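# Jog three pendant axes to their home marks

## Task

Using the teach pendant, bring every one of the three axes to its home mark by jogging it there.

## Robot and tools

Robot: two arms, left_arm and right_arm, each ending in a five-finger hand (left_arm has a left hand, right_arm a right hand). Bases in the scene frame: left_arm near (-0.048, +0.358, 0) m, right_arm near (-0.064, -0.496, -0.001) m, both almost unrotated. The scene frame has its origin at table-top height between the arms, +z up, +x out over the table, and left_arm on the +y side. A post stands behind the arms and a camera stand sits between them just behind the bases; avoid both. The task (a teach pendant with three axes to jog home) is shown in the reference pages, which show_instructions displays.

Frames: each arm's reported hand pose, velocities and Hand target are in that arm's own base frame. Fixed cameras (cam_high, cam_low) and the table use the scene frame. Commanded offsets run along the current Hand target's own axes. The hand point sits 0.05 m in front of the palm and 0.15 m from the wrist flange; its +z runs along the straight fingers, +y out of the palm, +x across the palm away from the thumb on the right hand (toward the thumb on the left hand). Fingers extend 0.06-0.07 m past the point; a wrist bracket on the little-finger side can collide with things.

The row: every motion command is a row of 28 numbers, all in [-1, 1], covering both arms even if one is idle. Order: left_arm dx, dy, dz, rx, ry, rz; left hand little, ring, middle, index, thumb_bend, thumb_turn, force_limit, speed; then the same 14 for right_arm. The six pose numbers are an offset, not a pose, measured from that arm's Hand target at the start of the action or move, scaled so 1.0 equals 0.6 m or 180 degrees; rx, ry, rz form one rotation vector. All six at 0 asks nothing new of that arm. Finger numbers are targets: +1 open/straight, -1 closed; thumb_turn +1 beside the palm, -1 in front of it. force_limit runs from about 0 N at -1 to 10 N at +1 (15 N for thumb motors); speed rises from near zero at -1 to full at +0.48 and above. To leave a hand unchanged, repeat the eight hand numbers you last sent for it (or, before any, its hand_measured plus hand_force_limit and hand_speed).

Tools:
- execute_actions(actions, cameras): actions is a list of actions; each action is a list of up to 15 rows, one per 1/30 s step, the last row held to step 15. Every row in an action counts from the same start pose, so repeating an offset in a later action moves further. Images appear only if actions is empty or cameras names them (["all"], or names like cam_high, cam_low, cam_left_wrist, cam_right_wrist).
- move(target, speed, blend, stop_force, zero, blocking, cameras): target is one 28-number row or a list of up to 15 rows, all offsets counted from the same Hand targets. speed in m/s, 0.002 to 3.6, default 0.25 (turns up to twice that in rad/s). blend in metres rounds corners in a list; 0 stops at each. stop_force in N, 3 to 120, ends an arm's path when its wrist sensor feels that much push against its motion; use it slowly (around 0.005-0.02 m/s) for touching buttons or handles. zero (default true) re-zeroes before the move. blocking=false returns early but cannot combine with stop_force. Whole move capped at 10 s.
- wait(seconds): lets time pass, 0 to 3600.
- stop(): brakes a running move.
- zoom_image(camera, region [x0, y0, x1, y1] in pixels, at most 504 by 504): closer look at the newest image of that camera.
- zero_wrist_force(arm): re-zeroes that arm's force sensor.
- finished_scene(scene): ends the scene for good; the pendant must stay homed with nobody touching it.

Results: end_effector_position (m), quat_wxyz, velocities, Hand target (your last commanded pose after clipping; next offsets start from it), joint positions and torques, Wrist force/torque (in the hand's axes, plus the peak since last shown), and hand_measured, hand_stopped_by (moving, target, force, stalled, fault) and hand_load_n, in the six-motor order. A move adds a move: line such as done, off_target, moving, held or fault, and limits=paced or limits=held. A hand often stops a little short of Hand target; send the remaining gap as an offset.

Cautions: arms are stiff, so commanding even slightly past a firm contact can trigger a fault stop (about 150 N outside force, or joint torque limits: 132 N m for shoulder and elbow, 24.6 N m for wrists). Keep the arms apart; a press between them can fail the scene. Do not knock anything off the table, drop things, or slam into fixed objects. Orientation commands are clipped to 32 degrees per step. Avoid driving the wrist near the first joint's axis. Stretched or strained arms heat motors; above 85 °C the arm is braked for 30-60 s. Prefer smooth, slow, gentle pushes on the pendant controls.

Each tool is called after "Request:" as name(argument=value, ...) on one line, values as JSON.

Reference images:

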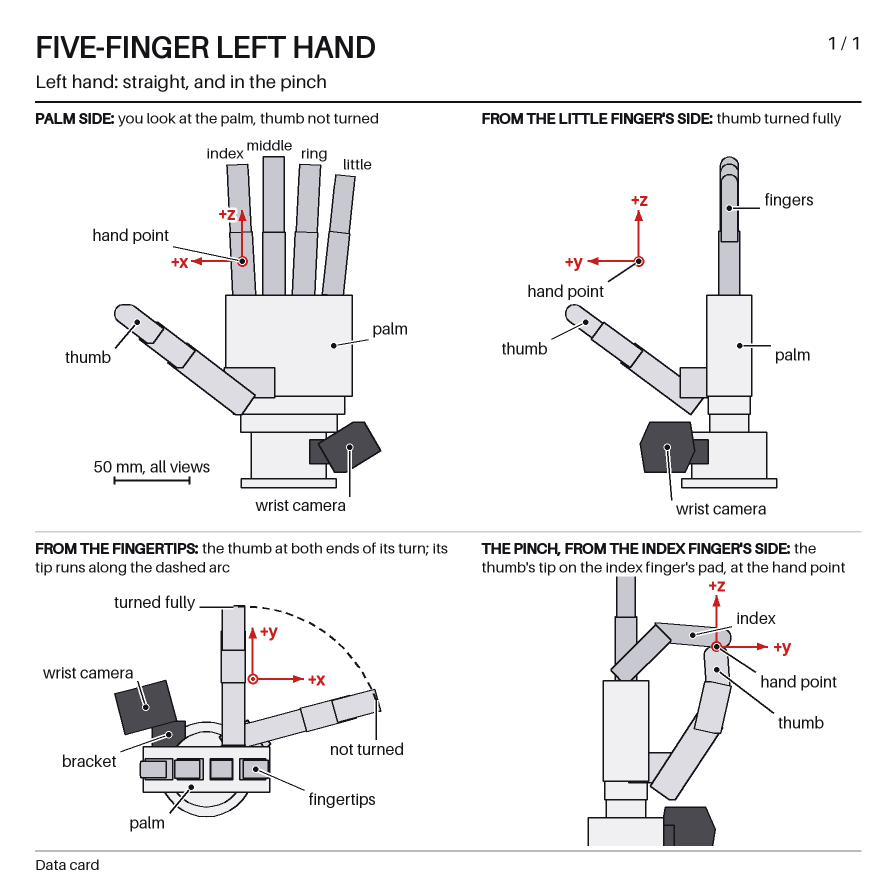

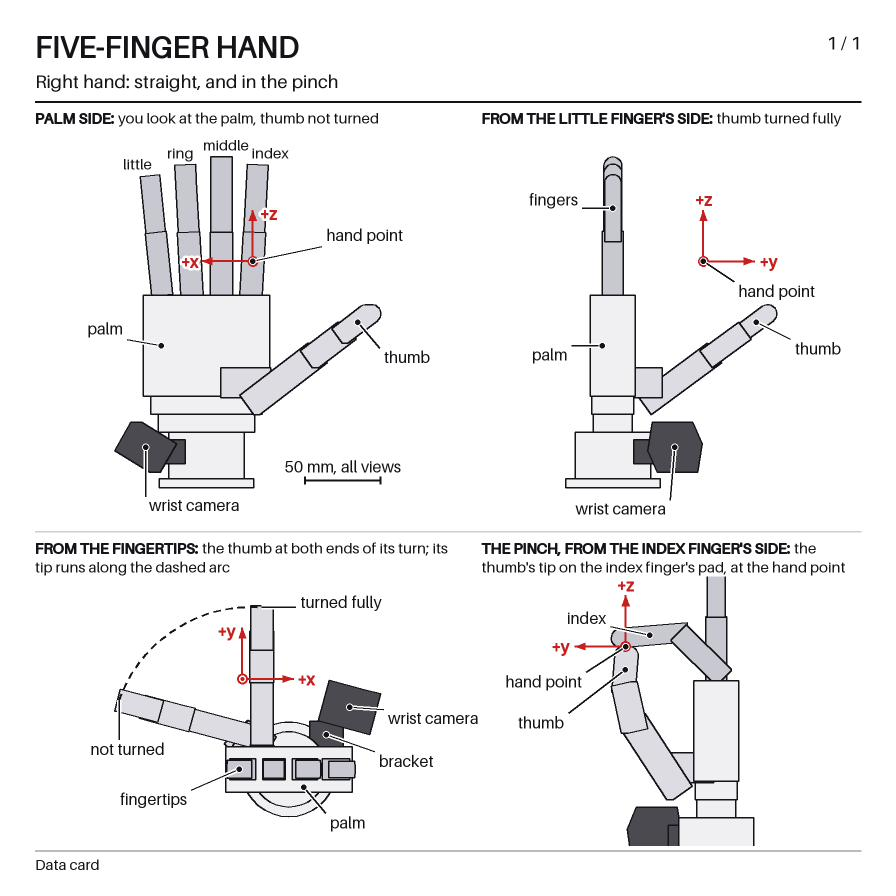

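## Session

Request:
execute_actions(actions=[])

Scene clock: 0.00 s.
left_arm: end_effector_position=(+0.5198, +0.1650, +0.3154) hand_measured=(+1.000, +1.000, +1.000, +1.000, +1.000, +1.000) hand_load_n=(+0.0, +0.0, +0.0, +0.0, +0.0, +0.0) hand_stopped_by=(target, target, target, target, target, target) hand_force_limit=0.00 hand_speed=-0.80 end_effector_quat_wxyz=(+0.268, +0.701, +0.583, -0.312) | right_arm: end_effector_position=(+0.7570, +0.2696, +0.1547) hand_measured=(+1.000, +1.000, +1.000, +1.000, +1.000, +1.000) hand_load_n=(-0.5, +0.0, +0.0, +0.0, +0.0, +0.0) hand_stopped_by=(target, target, target, target, target, target) hand_force_limit=0.00 hand_speed=-0.80 end_effector_quat_wxyz=(-0.085, +0.669, +0.321, +0.665)
Joint positions: left_arm=[3.977 -2.243 -1.054 0.963 -1.155 1.188] | right_arm=[0.111 -1.009 1.646 -0.524 1.111 1.2]
Joint velocities: within noise
Joint torques (N m): no reading
Wrist force (N): no reading
Wrist torque (N m): no reading
Wrist force, peak (N): no reading
Hand target: left_arm +0.5198, +0.1650, +0.3154; +0.268, +0.701, +0.583, -0.312 | right_arm +0.7570, +0.2696, +0.1547; -0.085, +0.669, +0.321, +0.665

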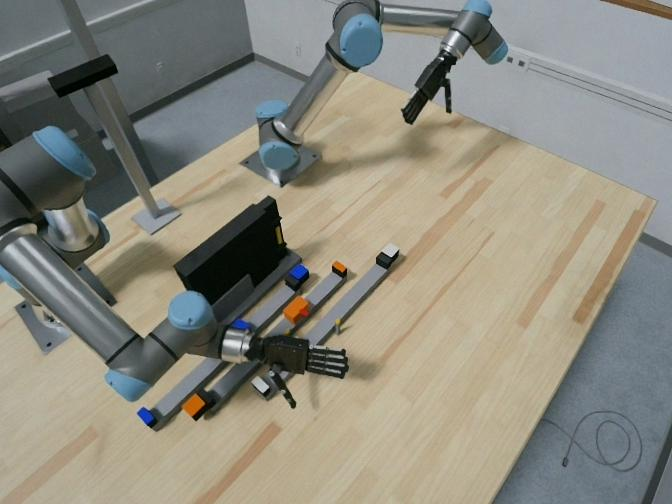

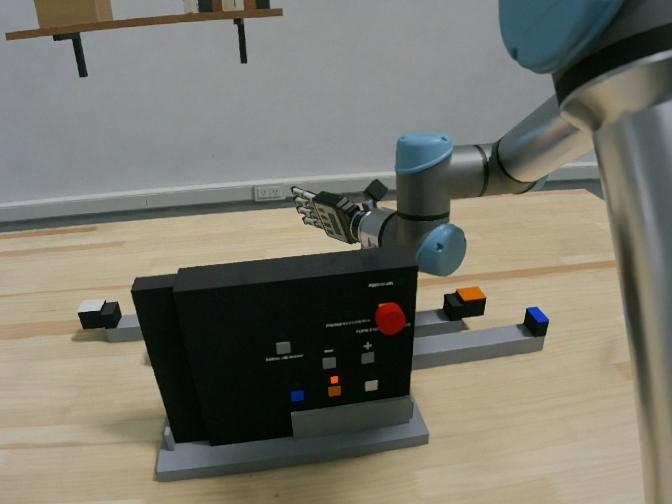

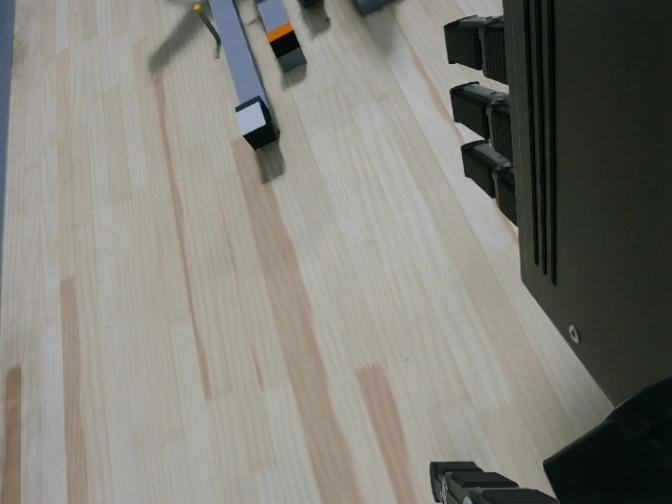

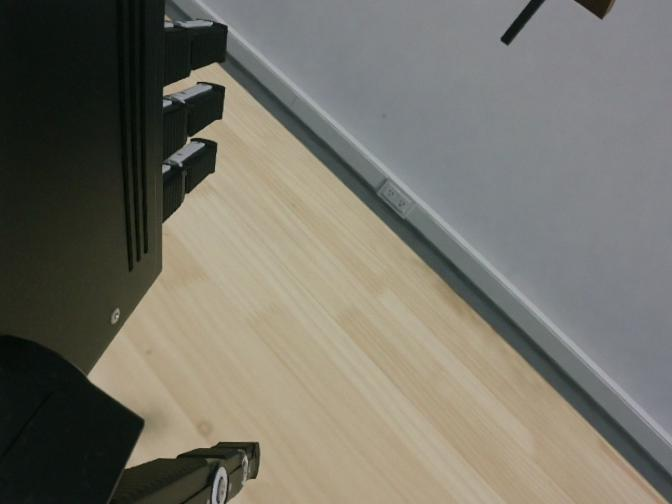

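Request:
zoom_image(camera="cam_low", region=[240, 260, 440, 430])

Request:
zoom_image(camera="cam_high", region=[120, 180, 440, 440])

Scaled by 2.520.

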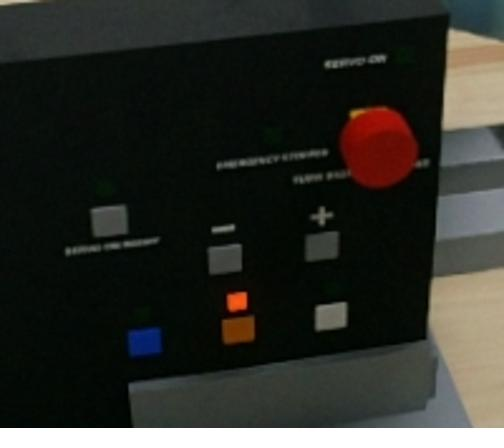

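Scaled by 1.575.

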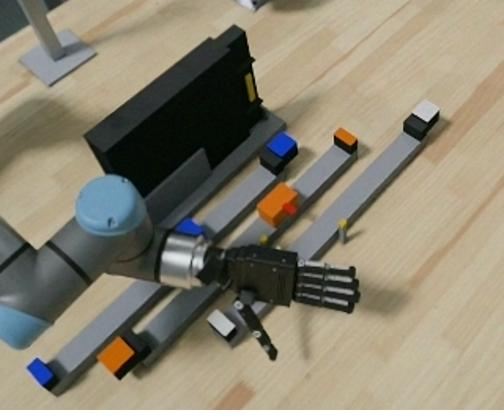

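Request:
move(target=[[-0.4945,-0.0685,0.2933,-0.127,0.139,0.027,1,1,1,1,1,1,0,-0.8, 0,0,0,0,0,0,1,1,1,1,1,1,0,-0.8],[-0.8737,-0.4615,0.7655,-0.254,0.278,0.054,1,1,1,1,1,1,0,-0.8, 0,0,0,0,0,0,1,1,1,1,1,1,0,-0.8]], speed=0.3, blend=[0.08,0], cameras=["all"])

Scene clock: 45.90 s.
left_arm: end_effector_position=(+0.1378, -0.4453, +0.4045) hand_measured=(+1.000, +1.000, +1.000, +1.000, +1.000, +1.000) hand_load_n=(+0.0, +0.0, +0.0, +0.0, -0.5, +0.0) hand_stopped_by=(target, target, target, target, target, target) hand_force_limit=0.00 hand_speed=-0.80 end_effector_quat_wxyz=(+0.306, +0.691, +0.618, +0.216) | right_arm: end_effector_position=(+0.7570, +0.2696, +0.1547) hand_measured=(+1.000, +1.000, +1.000, +1.000, +1.000, +1.000) hand_load_n=(+0.0, +0.0, +0.0, +0.0, +0.0, +0.0) hand_stopped_by=(target, target, target, target, target, target) hand_force_limit=0.00 hand_speed=-0.80 end_effector_quat_wxyz=(-0.085, +0.669, +0.321, +0.665)
Joint positions: left_arm=[1.697 -1.864 -1.258 1.873 -2.28 -1.213] | right_arm=[0.111 -1.009 1.646 -0.524 1.111 1.2]
Joint torques (N m): left_arm=[-0.25 27.73 18.27 -2.11 -0.82 -0.36] | right_arm=[-1.45 -39.58 -18.69 -1.35 0.01 0.05]
Wrist force (N): left_arm=[0.4 -0.2 -0.4] | right_arm=[0.2 -0.3 -0.1]
Wrist torque (N m): left_arm=[0.11 -0.10 -0.01] | right_arm=[-0.04 -0.02 0.00]
Wrist force, peak (N): left_arm=[-4.9 -5.9 -1.2] | right_arm=[0.1 -0.4 0.5]
Hand target: left_arm +0.1378, -0.4453, +0.4045; +0.306, +0.691, +0.618, +0.216 (not the last commanded pose) | right_arm +0.7570, +0.2696, +0.1547; -0.085, +0.669, +0.321, +0.665
Off the commanded pose: left_arm 0.025 m, 10 deg | right_arm 0.000 m, 0 deg.
FORCE FAULT: contact force on the left arm reached its limit, and that arm stopped. The contact can be on any part of that arm, not only on its tool. That arm's remaining commands of this call were not run. That arm is still stopped at the end of this call. That arm stays stopped for about 10 more seconds. Until then a move that you send moves the other arm only, and its call returns only when the move has ended. Once the stop has ended, the next robot result says so. If the stop ends while you think or write, that arm runs what you send next, counted from a new Hand target: where the arm stands when the stop ends. While its stop runs, that arm, its gripper or tool too, takes no new command. Until it ends, the stop uses up actions while you think or wait. An arm that is not stopped still takes commands.
move: fault (left_arm)
cam_left_wrist: T_world_to_cam=[[-0.64209, 0.33037, -0.69179, 0.51742], [-0.05241, 0.88135, 0.46954, 0.21083], [0.76483, 0.33775, -0.54859, 0.37979]] pos_world=[0.0528, -0.48503, 0.4673]

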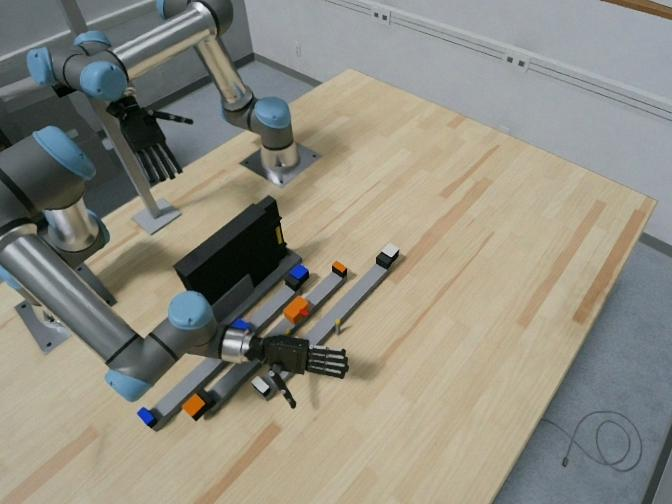

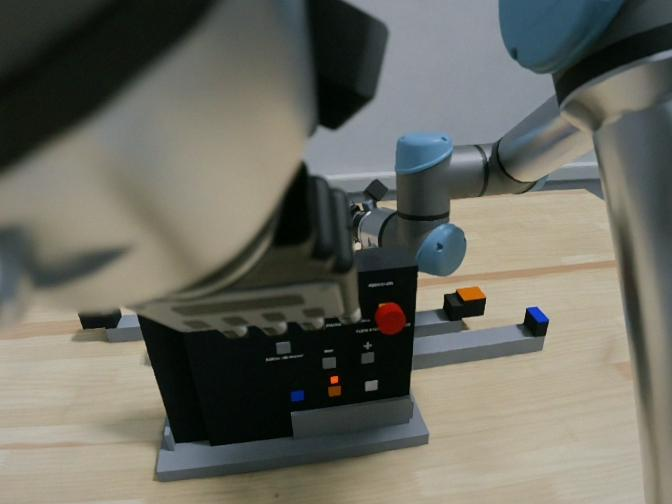

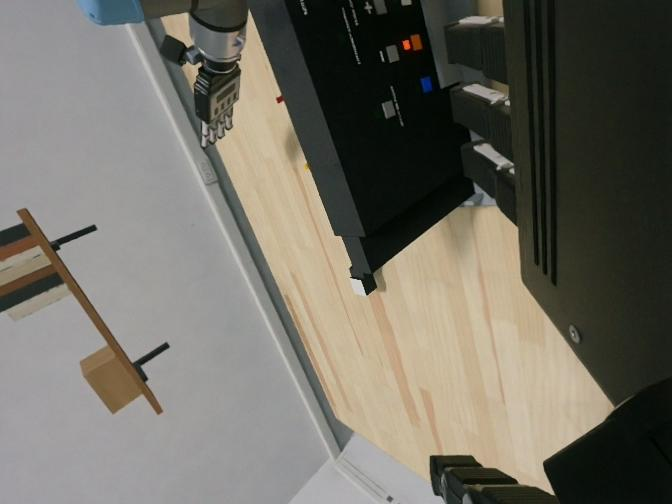

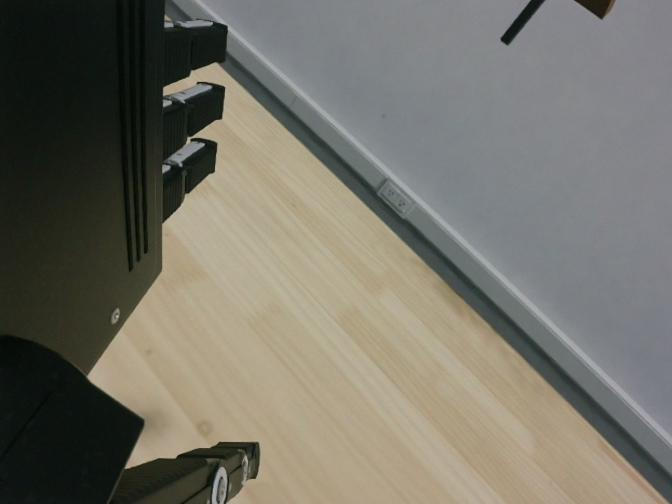

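Request:
wait(seconds=8)

Scene clock: 63.17 s.
left_arm: end_effector_position=(+0.1378, -0.4453, +0.4045) hand_measured=(+1.000, +1.000, +1.000, +1.000, +1.000, +1.000) hand_load_n=(+0.0, +0.0, +0.0, +0.0, +0.0, +0.0) hand_stopped_by=(target, target, target, target, target, target) hand_force_limit=0.00 hand_speed=-0.80 end_effector_quat_wxyz=(+0.306, +0.691, +0.618, +0.216) | right_arm: end_effector_position=(+0.7570, +0.2696, +0.1547) hand_measured=(+1.000, +1.000, +1.000, +1.000, +1.000, +1.000) hand_load_n=(+0.0, +0.0, +0.0, +0.0, +0.0, +0.0) hand_stopped_by=(target, target, target, target, target, target) hand_force_limit=0.00 hand_speed=-0.80 end_effector_quat_wxyz=(-0.085, +0.669, +0.321, +0.665)
Joint positions: left_arm=[1.697 -1.864 -1.258 1.873 -2.28 -1.213] | right_arm=[0.111 -1.009 1.646 -0.524 1.111 1.2]
Joint torques (N m): left_arm=[-0.44 27.92 18.8 -2.12 -1.01 -0.21] | right_arm=[-0.74 -40.3 -19.17 -1.31 -0.24 0.14]
Wrist force (N): left_arm=[0.2 -0.8 -0.6] | right_arm=[0.3 -0.3 0.0]
Wrist torque (N m): left_arm=[0.03 -0.08 -0.01] | right_arm=[-0.05 -0.04 0.01]
Wrist force, peak (N): left_arm=[0.2 -0.7 -0.9] | right_arm=[0.3 -0.6 0.4]
Hand target: left_arm +0.1378, -0.4453, +0.4045; +0.306, +0.691, +0.618, +0.216 (not the last commanded pose) | right_arm +0.7570, +0.2696, +0.1547; -0.085, +0.669, +0.321, +0.665
Off the commanded pose: left_arm 0.025 m, 10 deg | right_arm 0.000 m, 0 deg.
FORCE FAULT, CONTINUED: the left arm's stop, for the force fault that an earlier result reported, is over. The rest of the stop counts as 19 of the actions that you can send in this scene. During its stop the left arm's controller moved it back a little. That arm's target is now where it stood when the stop ended, not its last command. That arm accepts commands again.
wait: 8.00 s; at rest from the start

Request:
move(target=[0.068,0.094,0.0825,0,0,0,-1,-1,-1,1,1,1,0,-0.2, 0,0,0,0,0,0,1,1,1,1,1,1,0,-0.8], speed=0.1, cameras=["cam_high","cam_low","cam_left_wrist"])

Scene clock: 66.07 s.
left_arm: end_effector_position=(+0.2178, -0.4155, +0.4046) hand_measured=(-1.000, -1.000, +1.000, +1.000, +1.000, +1.000) hand_load_n=(+0.0, +0.0, +0.0, +0.0, -0.5, +0.0) hand_stopped_by=(target, target, fault, target, target, target) hand_force_limit=0.00 hand_speed=-0.20 end_effector_quat_wxyz=(+0.306, +0.691, +0.618, +0.216) | right_arm: end_effector_position=(+0.7570, +0.2696, +0.1547) hand_measured=(+1.000, +1.000, +1.000, +1.000, +1.000, +1.000) hand_load_n=(+0.0, +0.0, +0.0, +0.0, +0.0, +0.0) hand_stopped_by=(target, target, target, target, target, target) hand_force_limit=0.00 hand_speed=-0.80 end_effector_quat_wxyz=(-0.085, +0.669, +0.321, +0.665)
Joint positions: left_arm=[1.909 -1.755 -1.359 2.019 -2.198 -0.965] | right_arm=[0.111 -1.009 1.646 -0.524 1.111 1.2]
Joint torques (N m): left_arm=[7.14 40.48 10.06 1.11 1.05 2.55] | right_arm=[-0.55 -40.37 -19.08 -1.3 -0.12 0.12]
Wrist force (N): left_arm=[0.4 -0.5 -0.6] | right_arm=[0.0 -0.2 0.1]
Wrist torque (N m): left_arm=[0.04 -0.13 -0.03] | right_arm=[-0.05 -0.01 0.00]
Wrist force, peak (N): left_arm=[0.3 -0.8 -0.7] | right_arm=[0.5 -0.6 0.5]
Hand target: left_arm +0.2179, -0.4155, +0.4045; +0.306, +0.691, +0.618, +0.216 | right_arm +0.7570, +0.2696, +0.1547; -0.085, +0.669, +0.321, +0.665
Off the commanded pose: left_arm 0.000 m, 0 deg | right_arm 0.000 m, 0 deg.
move: done
cam_left_wrist: T_world_to_cam=[[-0.64216, 0.33028, -0.69177, 0.55893], [-0.05252, 0.88134, 0.46955, 0.18886], [0.76477, 0.33786, -0.54862, 0.30865]] pos_world=[0.1328, -0.45533, 0.4673]

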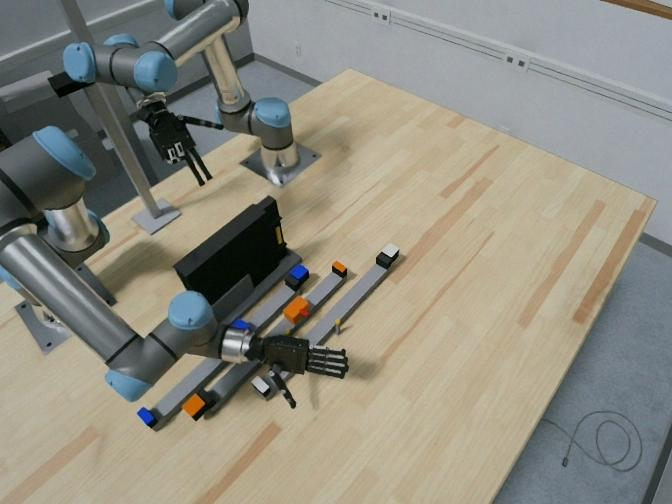

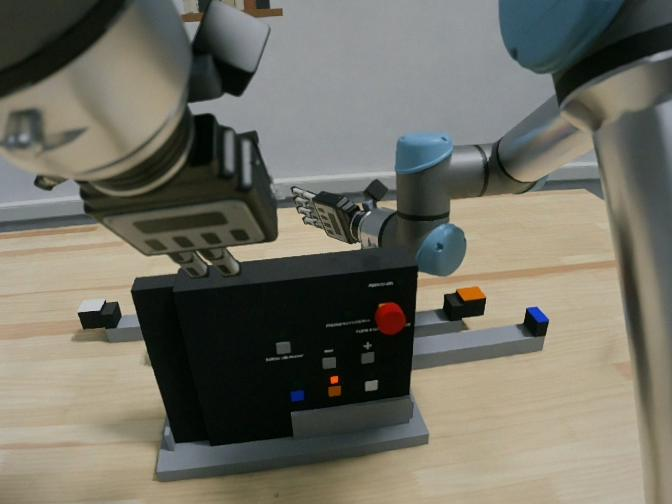

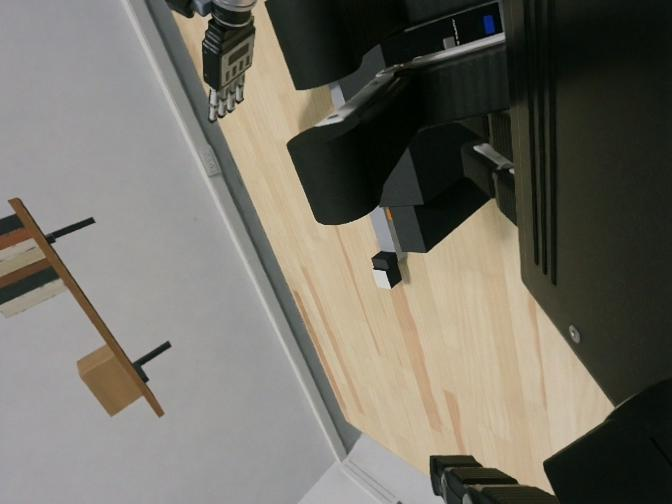

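Request:
move(target=[-0.119,-0.1777,0.2007,0,-0.094,0.1317,1,1,1,1,1,1,0,0.2, 0,0,0,0,0,0,1,1,1,1,1,1,0,-0.8], speed=0.15, cameras=["cam_high","cam_left_wrist"])

Scene clock: 100.30 s.
left_arm: end_effector_position=(+0.2122, -0.4995, +0.2502) hand_measured=(+1.000, +1.000, +1.000, +1.000, +1.000, +1.000) hand_load_n=(+0.0, +0.0, +0.0, +0.0, +0.0, +0.0) hand_stopped_by=(target, target, fault, target, target, target) hand_force_limit=0.00 hand_speed=0.20 end_effector_quat_wxyz=(+0.342, +0.827, +0.412, +0.171) | right_arm: end_effector_position=(+0.7570, +0.2696, +0.1547) hand_measured=(+1.000, +1.000, +1.000, +1.000, +1.000, +1.000) hand_load_n=(+0.0, +0.0, +0.0, +0.0, +0.0, +0.0) hand_stopped_by=(target, target, target, target, target, target) hand_force_limit=0.00 hand_speed=-0.80 end_effector_quat_wxyz=(-0.085, +0.669, +0.321, +0.665)
Joint positions: left_arm=[1.964 -1.748 -1.734 2.623 -1.937 -0.395] | right_arm=[0.111 -1.009 1.646 -0.524 1.111 1.2]
Joint torques (N m): left_arm=[7.77 10.85 12.51 1.84 1.21 2.58] | right_arm=[-1.37 -40.47 -19.61 -1.23 -0.37 0.02]
Wrist force (N): left_arm=[0.2 -0.5 -0.6] | right_arm=[-0.2 -0.2 0.2]
Wrist torque (N m): left_arm=[0.07 -0.08 0.00] | right_arm=[-0.04 0.02 -0.01]
Wrist force, peak (N): left_arm=[0.5 -0.6 -1.0] | right_arm=[0.3 -0.5 0.3]
Hand target: left_arm +0.2122, -0.4996, +0.2501; +0.342, +0.827, +0.412, +0.170 | right_arm +0.7570, +0.2696, +0.1547; -0.085, +0.669, +0.321, +0.665
Off the commanded pose: left_arm 0.000 m, 0 deg | right_arm 0.000 m, 0 deg.
move: done
cam_left_wrist: T_world_to_cam=[[-0.35985, 0.63372, -0.68476, 0.56623], [0.34511, 0.77228, 0.53336, 0.18032], [0.86684, -0.04439, -0.49661, 0.03105]] pos_world=[0.11461, -0.49672, 0.30698]

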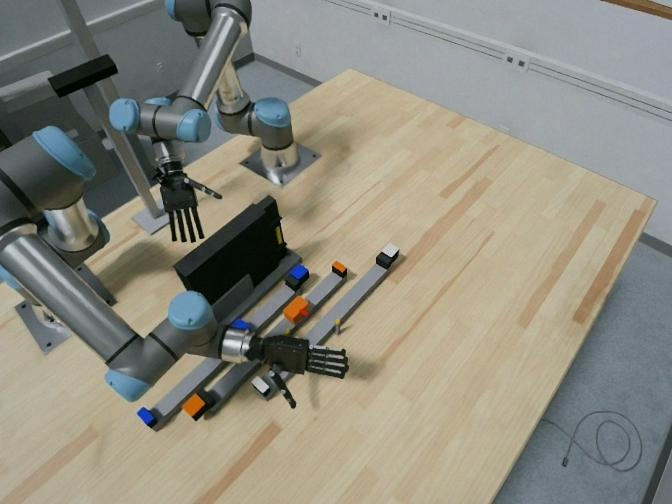

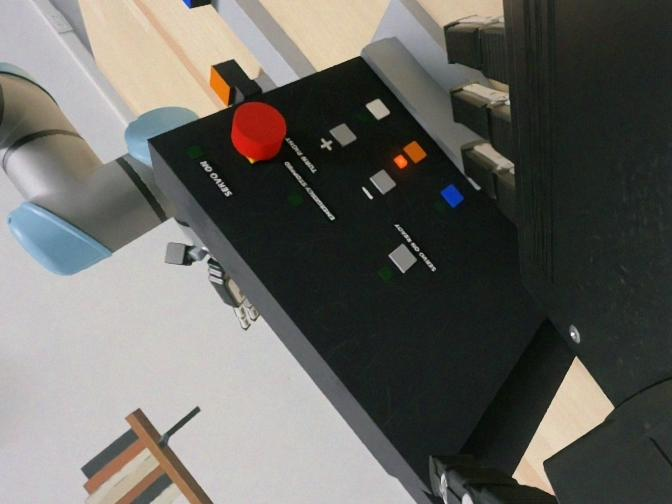

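Nice view. Zoom.

Request:
zoom_image(camera="cam_left_wrist", region=[170, 70, 400, 290])

Request:
zoom_image(camera="cam_left_wrist", region=[320, 80, 500, 290])

Request:
zoom_image(camera="cam_high", region=[160, 190, 420, 400])

Scaled by 2.191.

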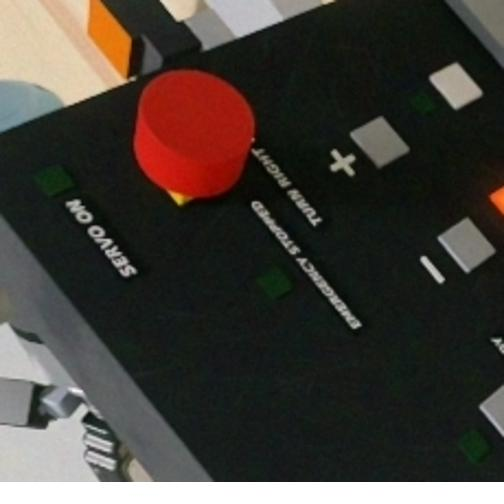

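Scaled by 2.400.

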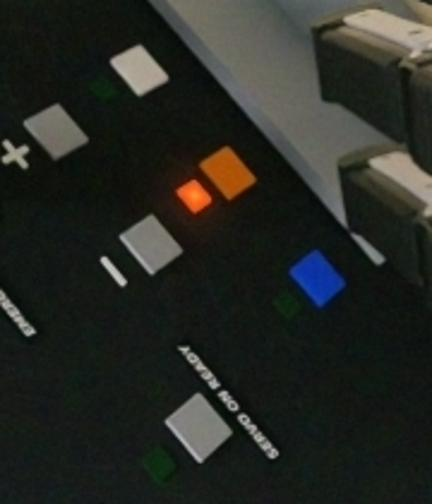

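Scaled by 1.938.

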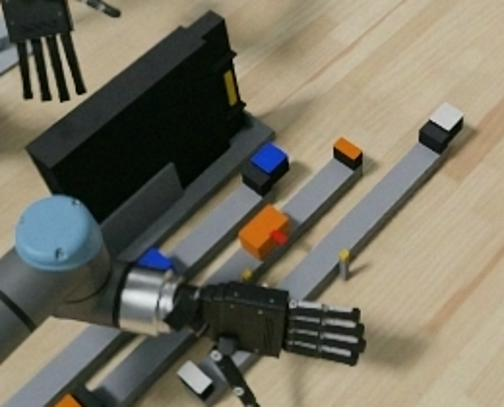

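Request:
move(target=[[0.1387,0.1767,-0.2233,0,0,0,1,1,1,1,1,1,0,0.2, 0,0,0,0,0,0,1,1,1,1,1,1,0,-0.8],[0.5417,0.2362,-0.0695,0.019,0.373,-0.893,1,1,1,1,1,1,0,0.2, 0,0,0,0,0,0,1,1,1,1,1,1,0,-0.8]], speed=[0.2,0.6], blend=[0.05,0], cameras=["cam_high","cam_low","cam_left_wrist"])

Scene clock: 156.77 s.
left_arm: end_effector_position=(+0.4626, -0.2817, +0.3782) hand_measured=(+1.000, +1.000, +1.000, +1.000, +1.000, +1.000) hand_load_n=(+0.0, +0.0, +0.0, +0.0, +0.0, +0.0) hand_stopped_by=(target, target, fault, target, target, target) hand_force_limit=0.00 hand_speed=0.20 end_effector_quat_wxyz=(+0.031, -0.402, +0.913, -0.055) | right_arm: end_effector_position=(+0.7570, +0.2696, +0.1547) hand_measured=(+1.000, +1.000, +1.000, +1.000, +1.000, +1.000) hand_load_n=(+0.0, +0.0, +0.0, +0.0, +0.0, -0.5) hand_stopped_by=(target, target, target, target, target, target) hand_force_limit=0.00 hand_speed=-0.80 end_effector_quat_wxyz=(-0.085, +0.669, +0.321, +0.665)
Joint positions: left_arm=[2.866 -2.492 -0.035 1.073 -1.525 -2.678] | right_arm=[0.111 -1.009 1.646 -0.524 1.111 1.2]
Joint torques (N m): left_arm=[6.86 33.1 19.74 -4.66 1.57 -2.53] | right_arm=[-1.28 -40.32 -18.83 -1.3 -0.44 0.11]
Wrist force (N): left_arm=[0.2 1.5 0.5] | right_arm=[0.0 -0.3 0.1]
Wrist torque (N m): left_arm=[0.33 -0.08 0.23] | right_arm=[-0.06 -0.01 -0.01]
Wrist force, peak (N): left_arm=[-0.3 1.5 0.6] | right_arm=[0.4 -0.7 0.2]
Hand target: left_arm +0.4644, -0.2826, +0.3796; -0.001, -0.397, +0.918, +0.003 | right_arm +0.7570, +0.2696, +0.1547; -0.085, +0.669, +0.321, +0.665
Off the commanded pose: left_arm 0.002 m, 8 deg | right_arm 0.000 m, 0 deg.
elbow stopped short (left arm): the move would have taken joint 3 (elbow) straighter than the controller allows.
move: off_target (left_arm)
cam_left_wrist: T_world_to_cam=[[0.5055, -0.8565, 0.10435, -0.51257], [-0.78534, -0.40664, 0.46677, 0.07338], [-0.35736, -0.3179, -0.8782, 0.52084]] pos_world=[0.50286, -0.2436, 0.47663]

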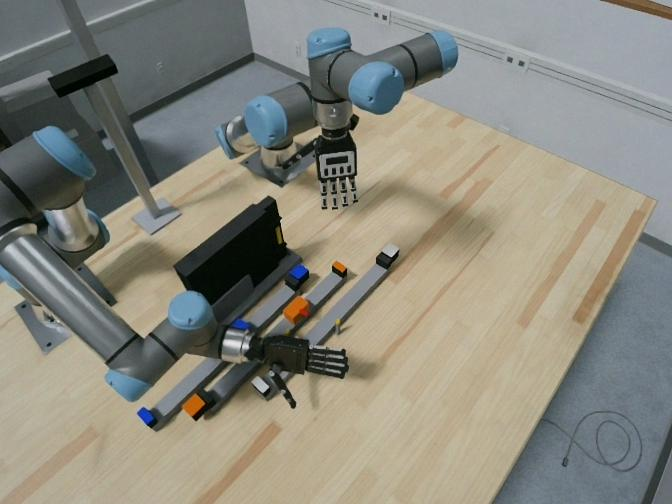

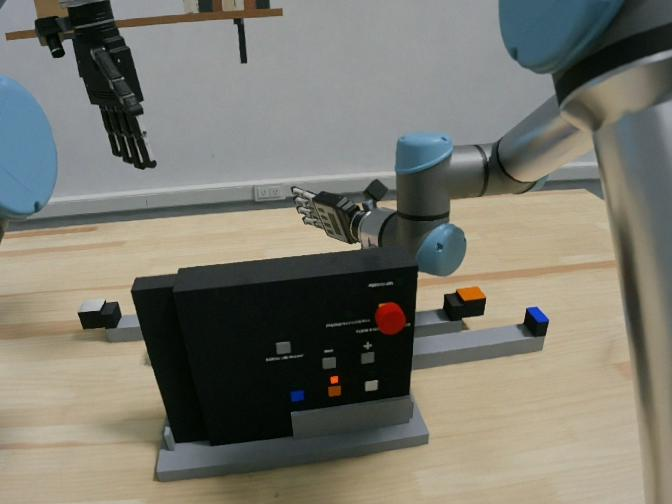

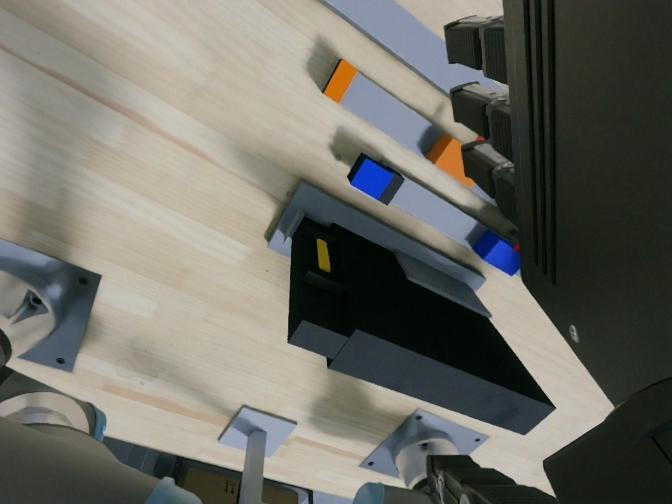

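Request:
zoom_image(camera="cam_left_wrist", region=[240, 30, 520, 300])

Request:
zoom_image(camera="cam_high", region=[130, 180, 420, 440])

Scaled by 1.800.

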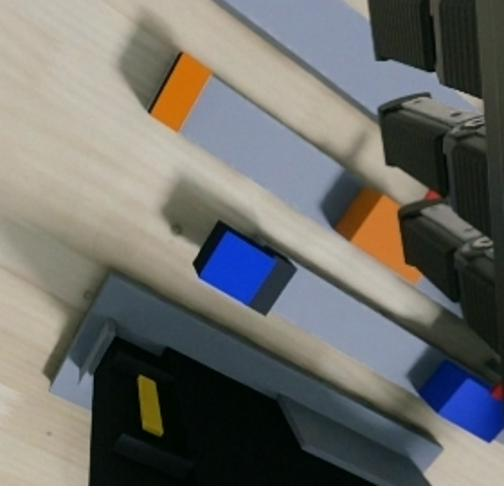

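Scaled by 1.738.

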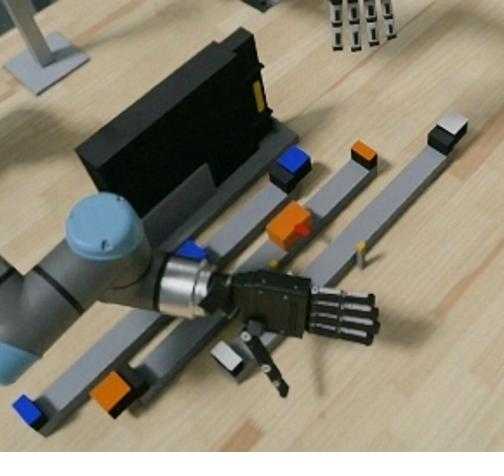

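Request:
zoom_image(camera="cam_left_wrist", region=[260, 170, 400, 380])

Request:
zoom_image(camera="cam_high", region=[230, 185, 310, 285])

Scaled by 2.400.

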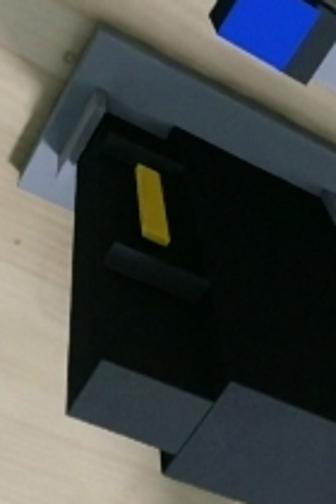

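Scaled by 5.040.

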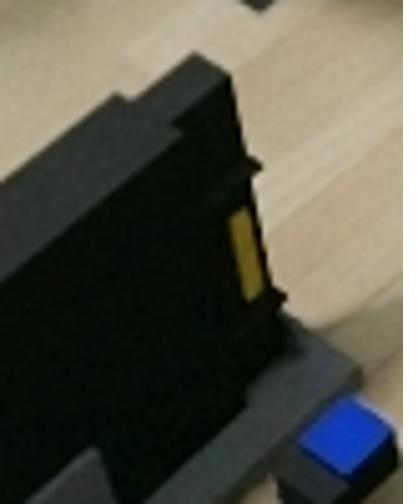

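Request:
move(target=[[0,0,0,0,0,0,1,1,1,1,1,1,0,0.2, 0.4243,0.0748,-0.193,-0.018,-0.08,-0.138,-1,-1,-1,1,1,1,0,-0.2],[0,0,0,0,0,0,1,1,1,1,1,1,0,0.2, 0.3855,-0.1922,-0.7212,-0.0446,-0.1996,-0.3445,-1,-1,-1,1,1,1,0,-0.2]], speed=0.3, blend=[0.05,0], cameras=["all"])

Scene clock: 235.03 s.
left_arm: end_effector_position=(+0.4626, -0.2817, +0.3782) hand_measured=(+1.000, +1.000, +1.000, +1.000, +1.000, +1.000) hand_load_n=(+0.0, +0.0, +0.0, +0.0, -0.5, +0.0) hand_stopped_by=(target, target, fault, target, target, target) hand_force_limit=0.00 hand_speed=0.20 end_effector_quat_wxyz=(+0.030, -0.403, +0.913, -0.055) | right_arm: end_effector_position=(+0.3118, +0.1991, +0.3803) hand_measured=(-1.000, -1.000, -1.000, +1.000, +1.000, +1.000) hand_load_n=(+0.0, +0.0, -0.5, +0.0, +0.0, +0.0) hand_stopped_by=(target, target, target, target, target, target) hand_force_limit=0.00 hand_speed=-0.20 end_effector_quat_wxyz=(+0.406, +0.579, +0.579, +0.406)
Joint positions: left_arm=[2.867 -2.492 -0.035 1.073 -1.524 -2.679] | right_arm=[0.734 -1.926 2.085 0.295 2.252 0.298]
Joint torques (N m): left_arm=[7.71 32.69 19.9 -4.34 1.44 -2.5] | right_arm=[9.96 4.55 -27.26 2.8 2.27 2.46]
Wrist force (N): left_arm=[0.3 1.0 0.5] | right_arm=[-1.0 -0.7 0.4]
Wrist torque (N m): left_arm=[0.26 -0.09 0.24] | right_arm=[-0.37 -0.23 0.00]
Wrist force, peak (N): left_arm=[0.4 1.4 0.7] | right_arm=[-1.4 -1.3 -0.5]
Hand target: left_arm +0.4644, -0.2826, +0.3796; -0.001, -0.397, +0.918, +0.003 | right_arm +0.3118, +0.1992, +0.3804; +0.406, +0.579, +0.579, +0.406
Off the commanded pose: left_arm 0.002 m, 8 deg | right_arm 0.000 m, 0 deg.
elbow stopped short (left arm): the move would have taken joint 3 (elbow) straighter than the controller allows.
move: done
cam_left_wrist: T_world_to_cam=[[0.50623, -0.85603, 0.10464, -0.51292], [-0.78465, -0.40684, 0.46778, 0.07266], [-0.35786, -0.31891, -0.87763, 0.52055]] pos_world=[0.50295, -0.2435, 0.47653]
cam_right_wrist: T_world_to_cam=[[0.33375, 0.2533, 0.90799, -0.49885], [-0.4107, -0.82792, 0.38193, 0.14288], [0.84849, -0.50038, -0.17229, 0.01999]] pos_world=[0.20821, 0.25465, 0.40183]

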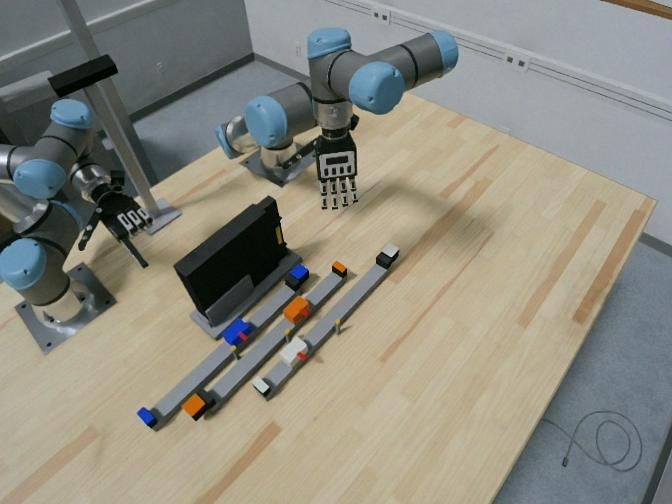

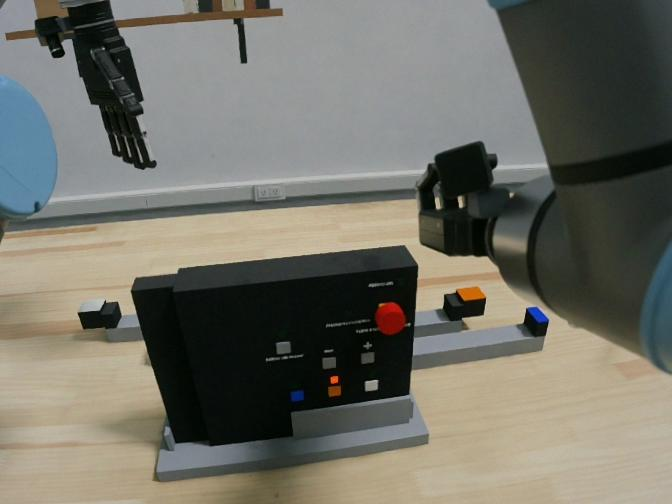

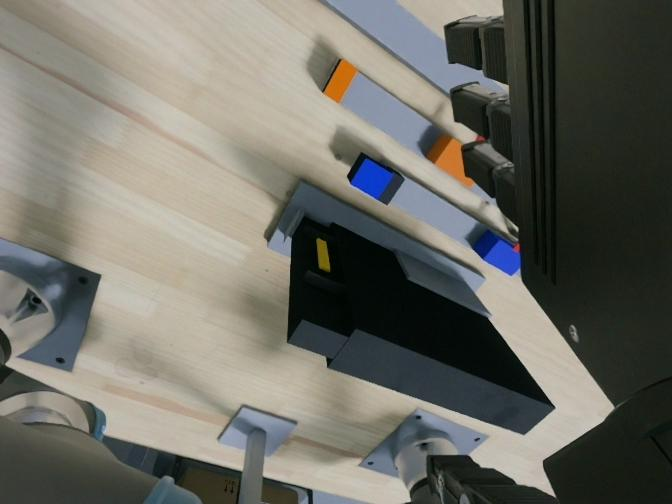

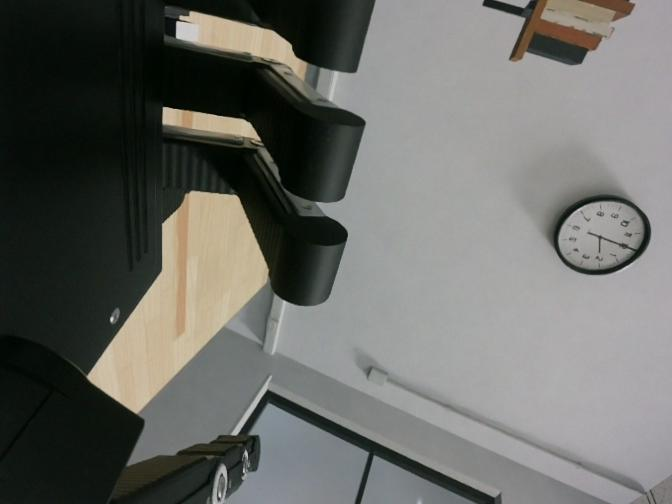

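Request:
zoom_image(camera="cam_high", region=[210, 250, 420, 400])

Scaled by 2.400.

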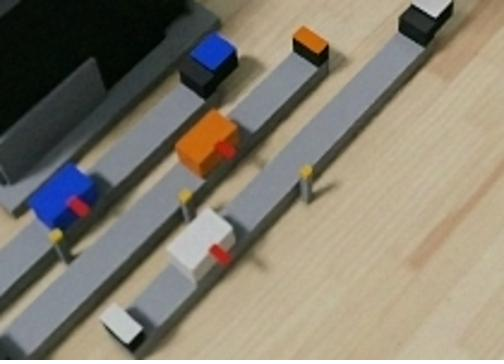

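Request:
move(target=[0,0,0,0,0,0,1,1,1,1,1,1,0,0.2, 0.2875,-0.2533,0.0007,0,0,0,-1,-1,-1,1,1,1,0,-0.2], speed=0.2, cameras=["cam_high","cam_low","cam_right_wrist"])

Scene clock: 256.97 s.
left_arm: end_effector_position=(+0.4626, -0.2817, +0.3782) hand_measured=(+1.000, +1.000, +1.000, +1.000, +1.000, +1.000) hand_load_n=(+0.0, +0.0, +0.0, +0.0, -0.5, +0.0) hand_stopped_by=(target, target, fault, target, target, target) hand_force_limit=0.00 hand_speed=0.20 end_effector_quat_wxyz=(+0.030, -0.403, +0.913, -0.055) | right_arm: end_effector_position=(+0.2605, +0.3715, +0.2373) hand_measured=(-1.000, -1.000, -1.000, +1.000, +1.000, +1.000) hand_load_n=(+0.5, +0.0, +0.0, +0.0, +0.0, +0.0) hand_stopped_by=(target, target, target, target, target, target) hand_force_limit=0.00 hand_speed=-0.20 end_effector_quat_wxyz=(+0.406, +0.579, +0.579, +0.406)
Joint positions: left_arm=[2.867 -2.492 -0.035 1.073 -1.524 -2.679] | right_arm=[1.221 -1.247 1.876 0.185 2.654 0.752]
Joint torques (N m): left_arm=[7.77 32.56 18.82 -4.49 1.32 -2.37] | right_arm=[8.5 -18.56 -22 4.18 2.89 2.23]
Wrist force (N): left_arm=[0.4 1.1 0.3] | right_arm=[-1.1 -0.9 0.4]
Wrist torque (N m): left_arm=[0.28 -0.12 0.25] | right_arm=[-0.40 -0.22 -0.01]
Wrist force, peak (N): left_arm=[0.3 1.4 0.6] | right_arm=[-1.6 -1.1 0.7]
Hand target: left_arm +0.4644, -0.2826, +0.3796; -0.001, -0.397, +0.918, +0.003 | right_arm +0.2605, +0.3716, +0.2372; +0.406, +0.579, +0.579, +0.406
Off the commanded pose: left_arm 0.002 m, 8 deg | right_arm 0.000 m, 0 deg.
elbow stopped short (left arm): the move would have taken joint 3 (elbow) straighter than the controller allows.
move: done
cam_right_wrist: T_world_to_cam=[[0.3336, 0.25339, 0.90802, -0.39548], [-0.41077, -0.82788, 0.38194, 0.31918], [0.84852, -0.5004, -0.17209, 0.12509]] pos_world=[0.1569, 0.42705, 0.25873]

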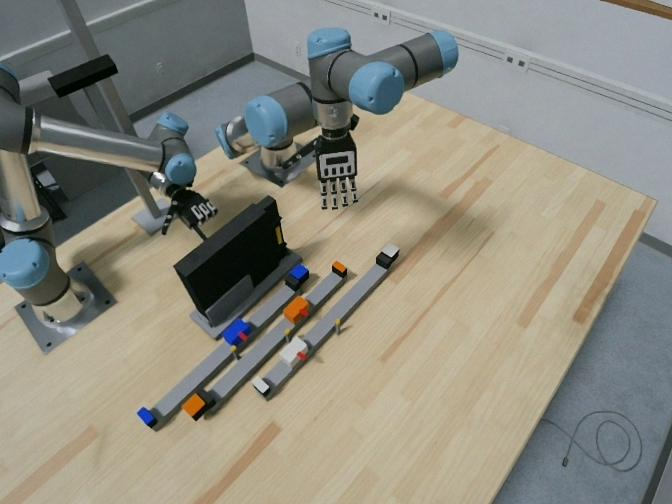

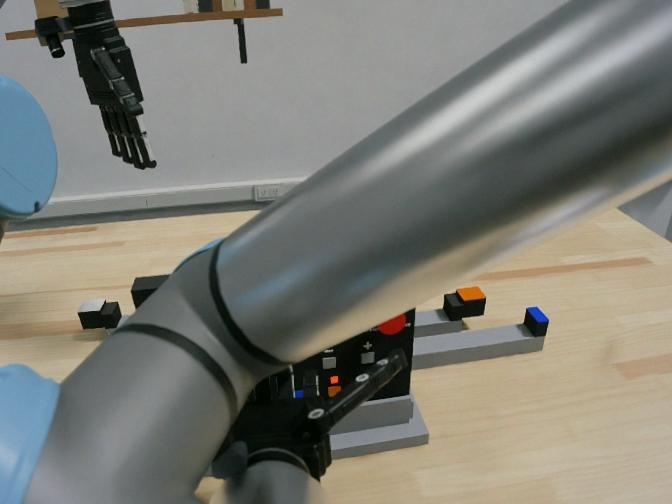

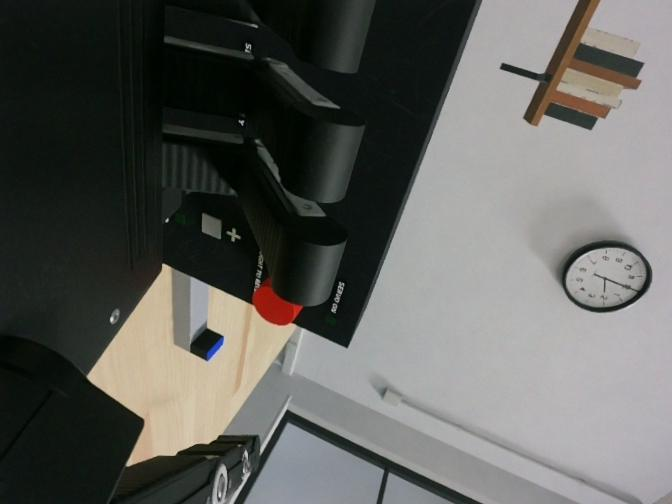

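Request:
zoom_image(camera="cam_high", region=[140, 180, 240, 300])

Request:
zoom_image(camera="cam_low", region=[220, 290, 430, 500])

Scaled by 4.200.

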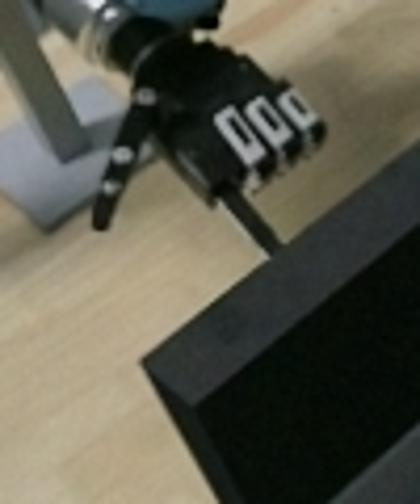

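Scaled by 2.400.

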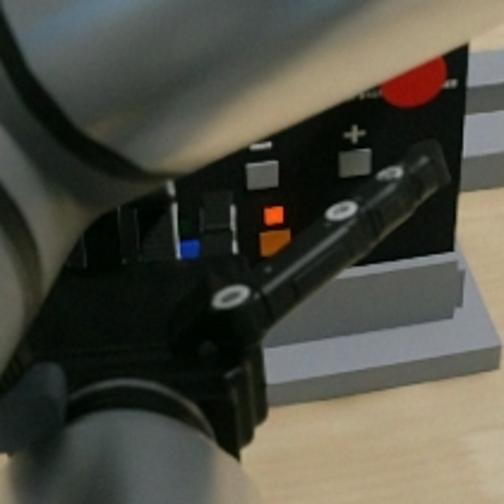

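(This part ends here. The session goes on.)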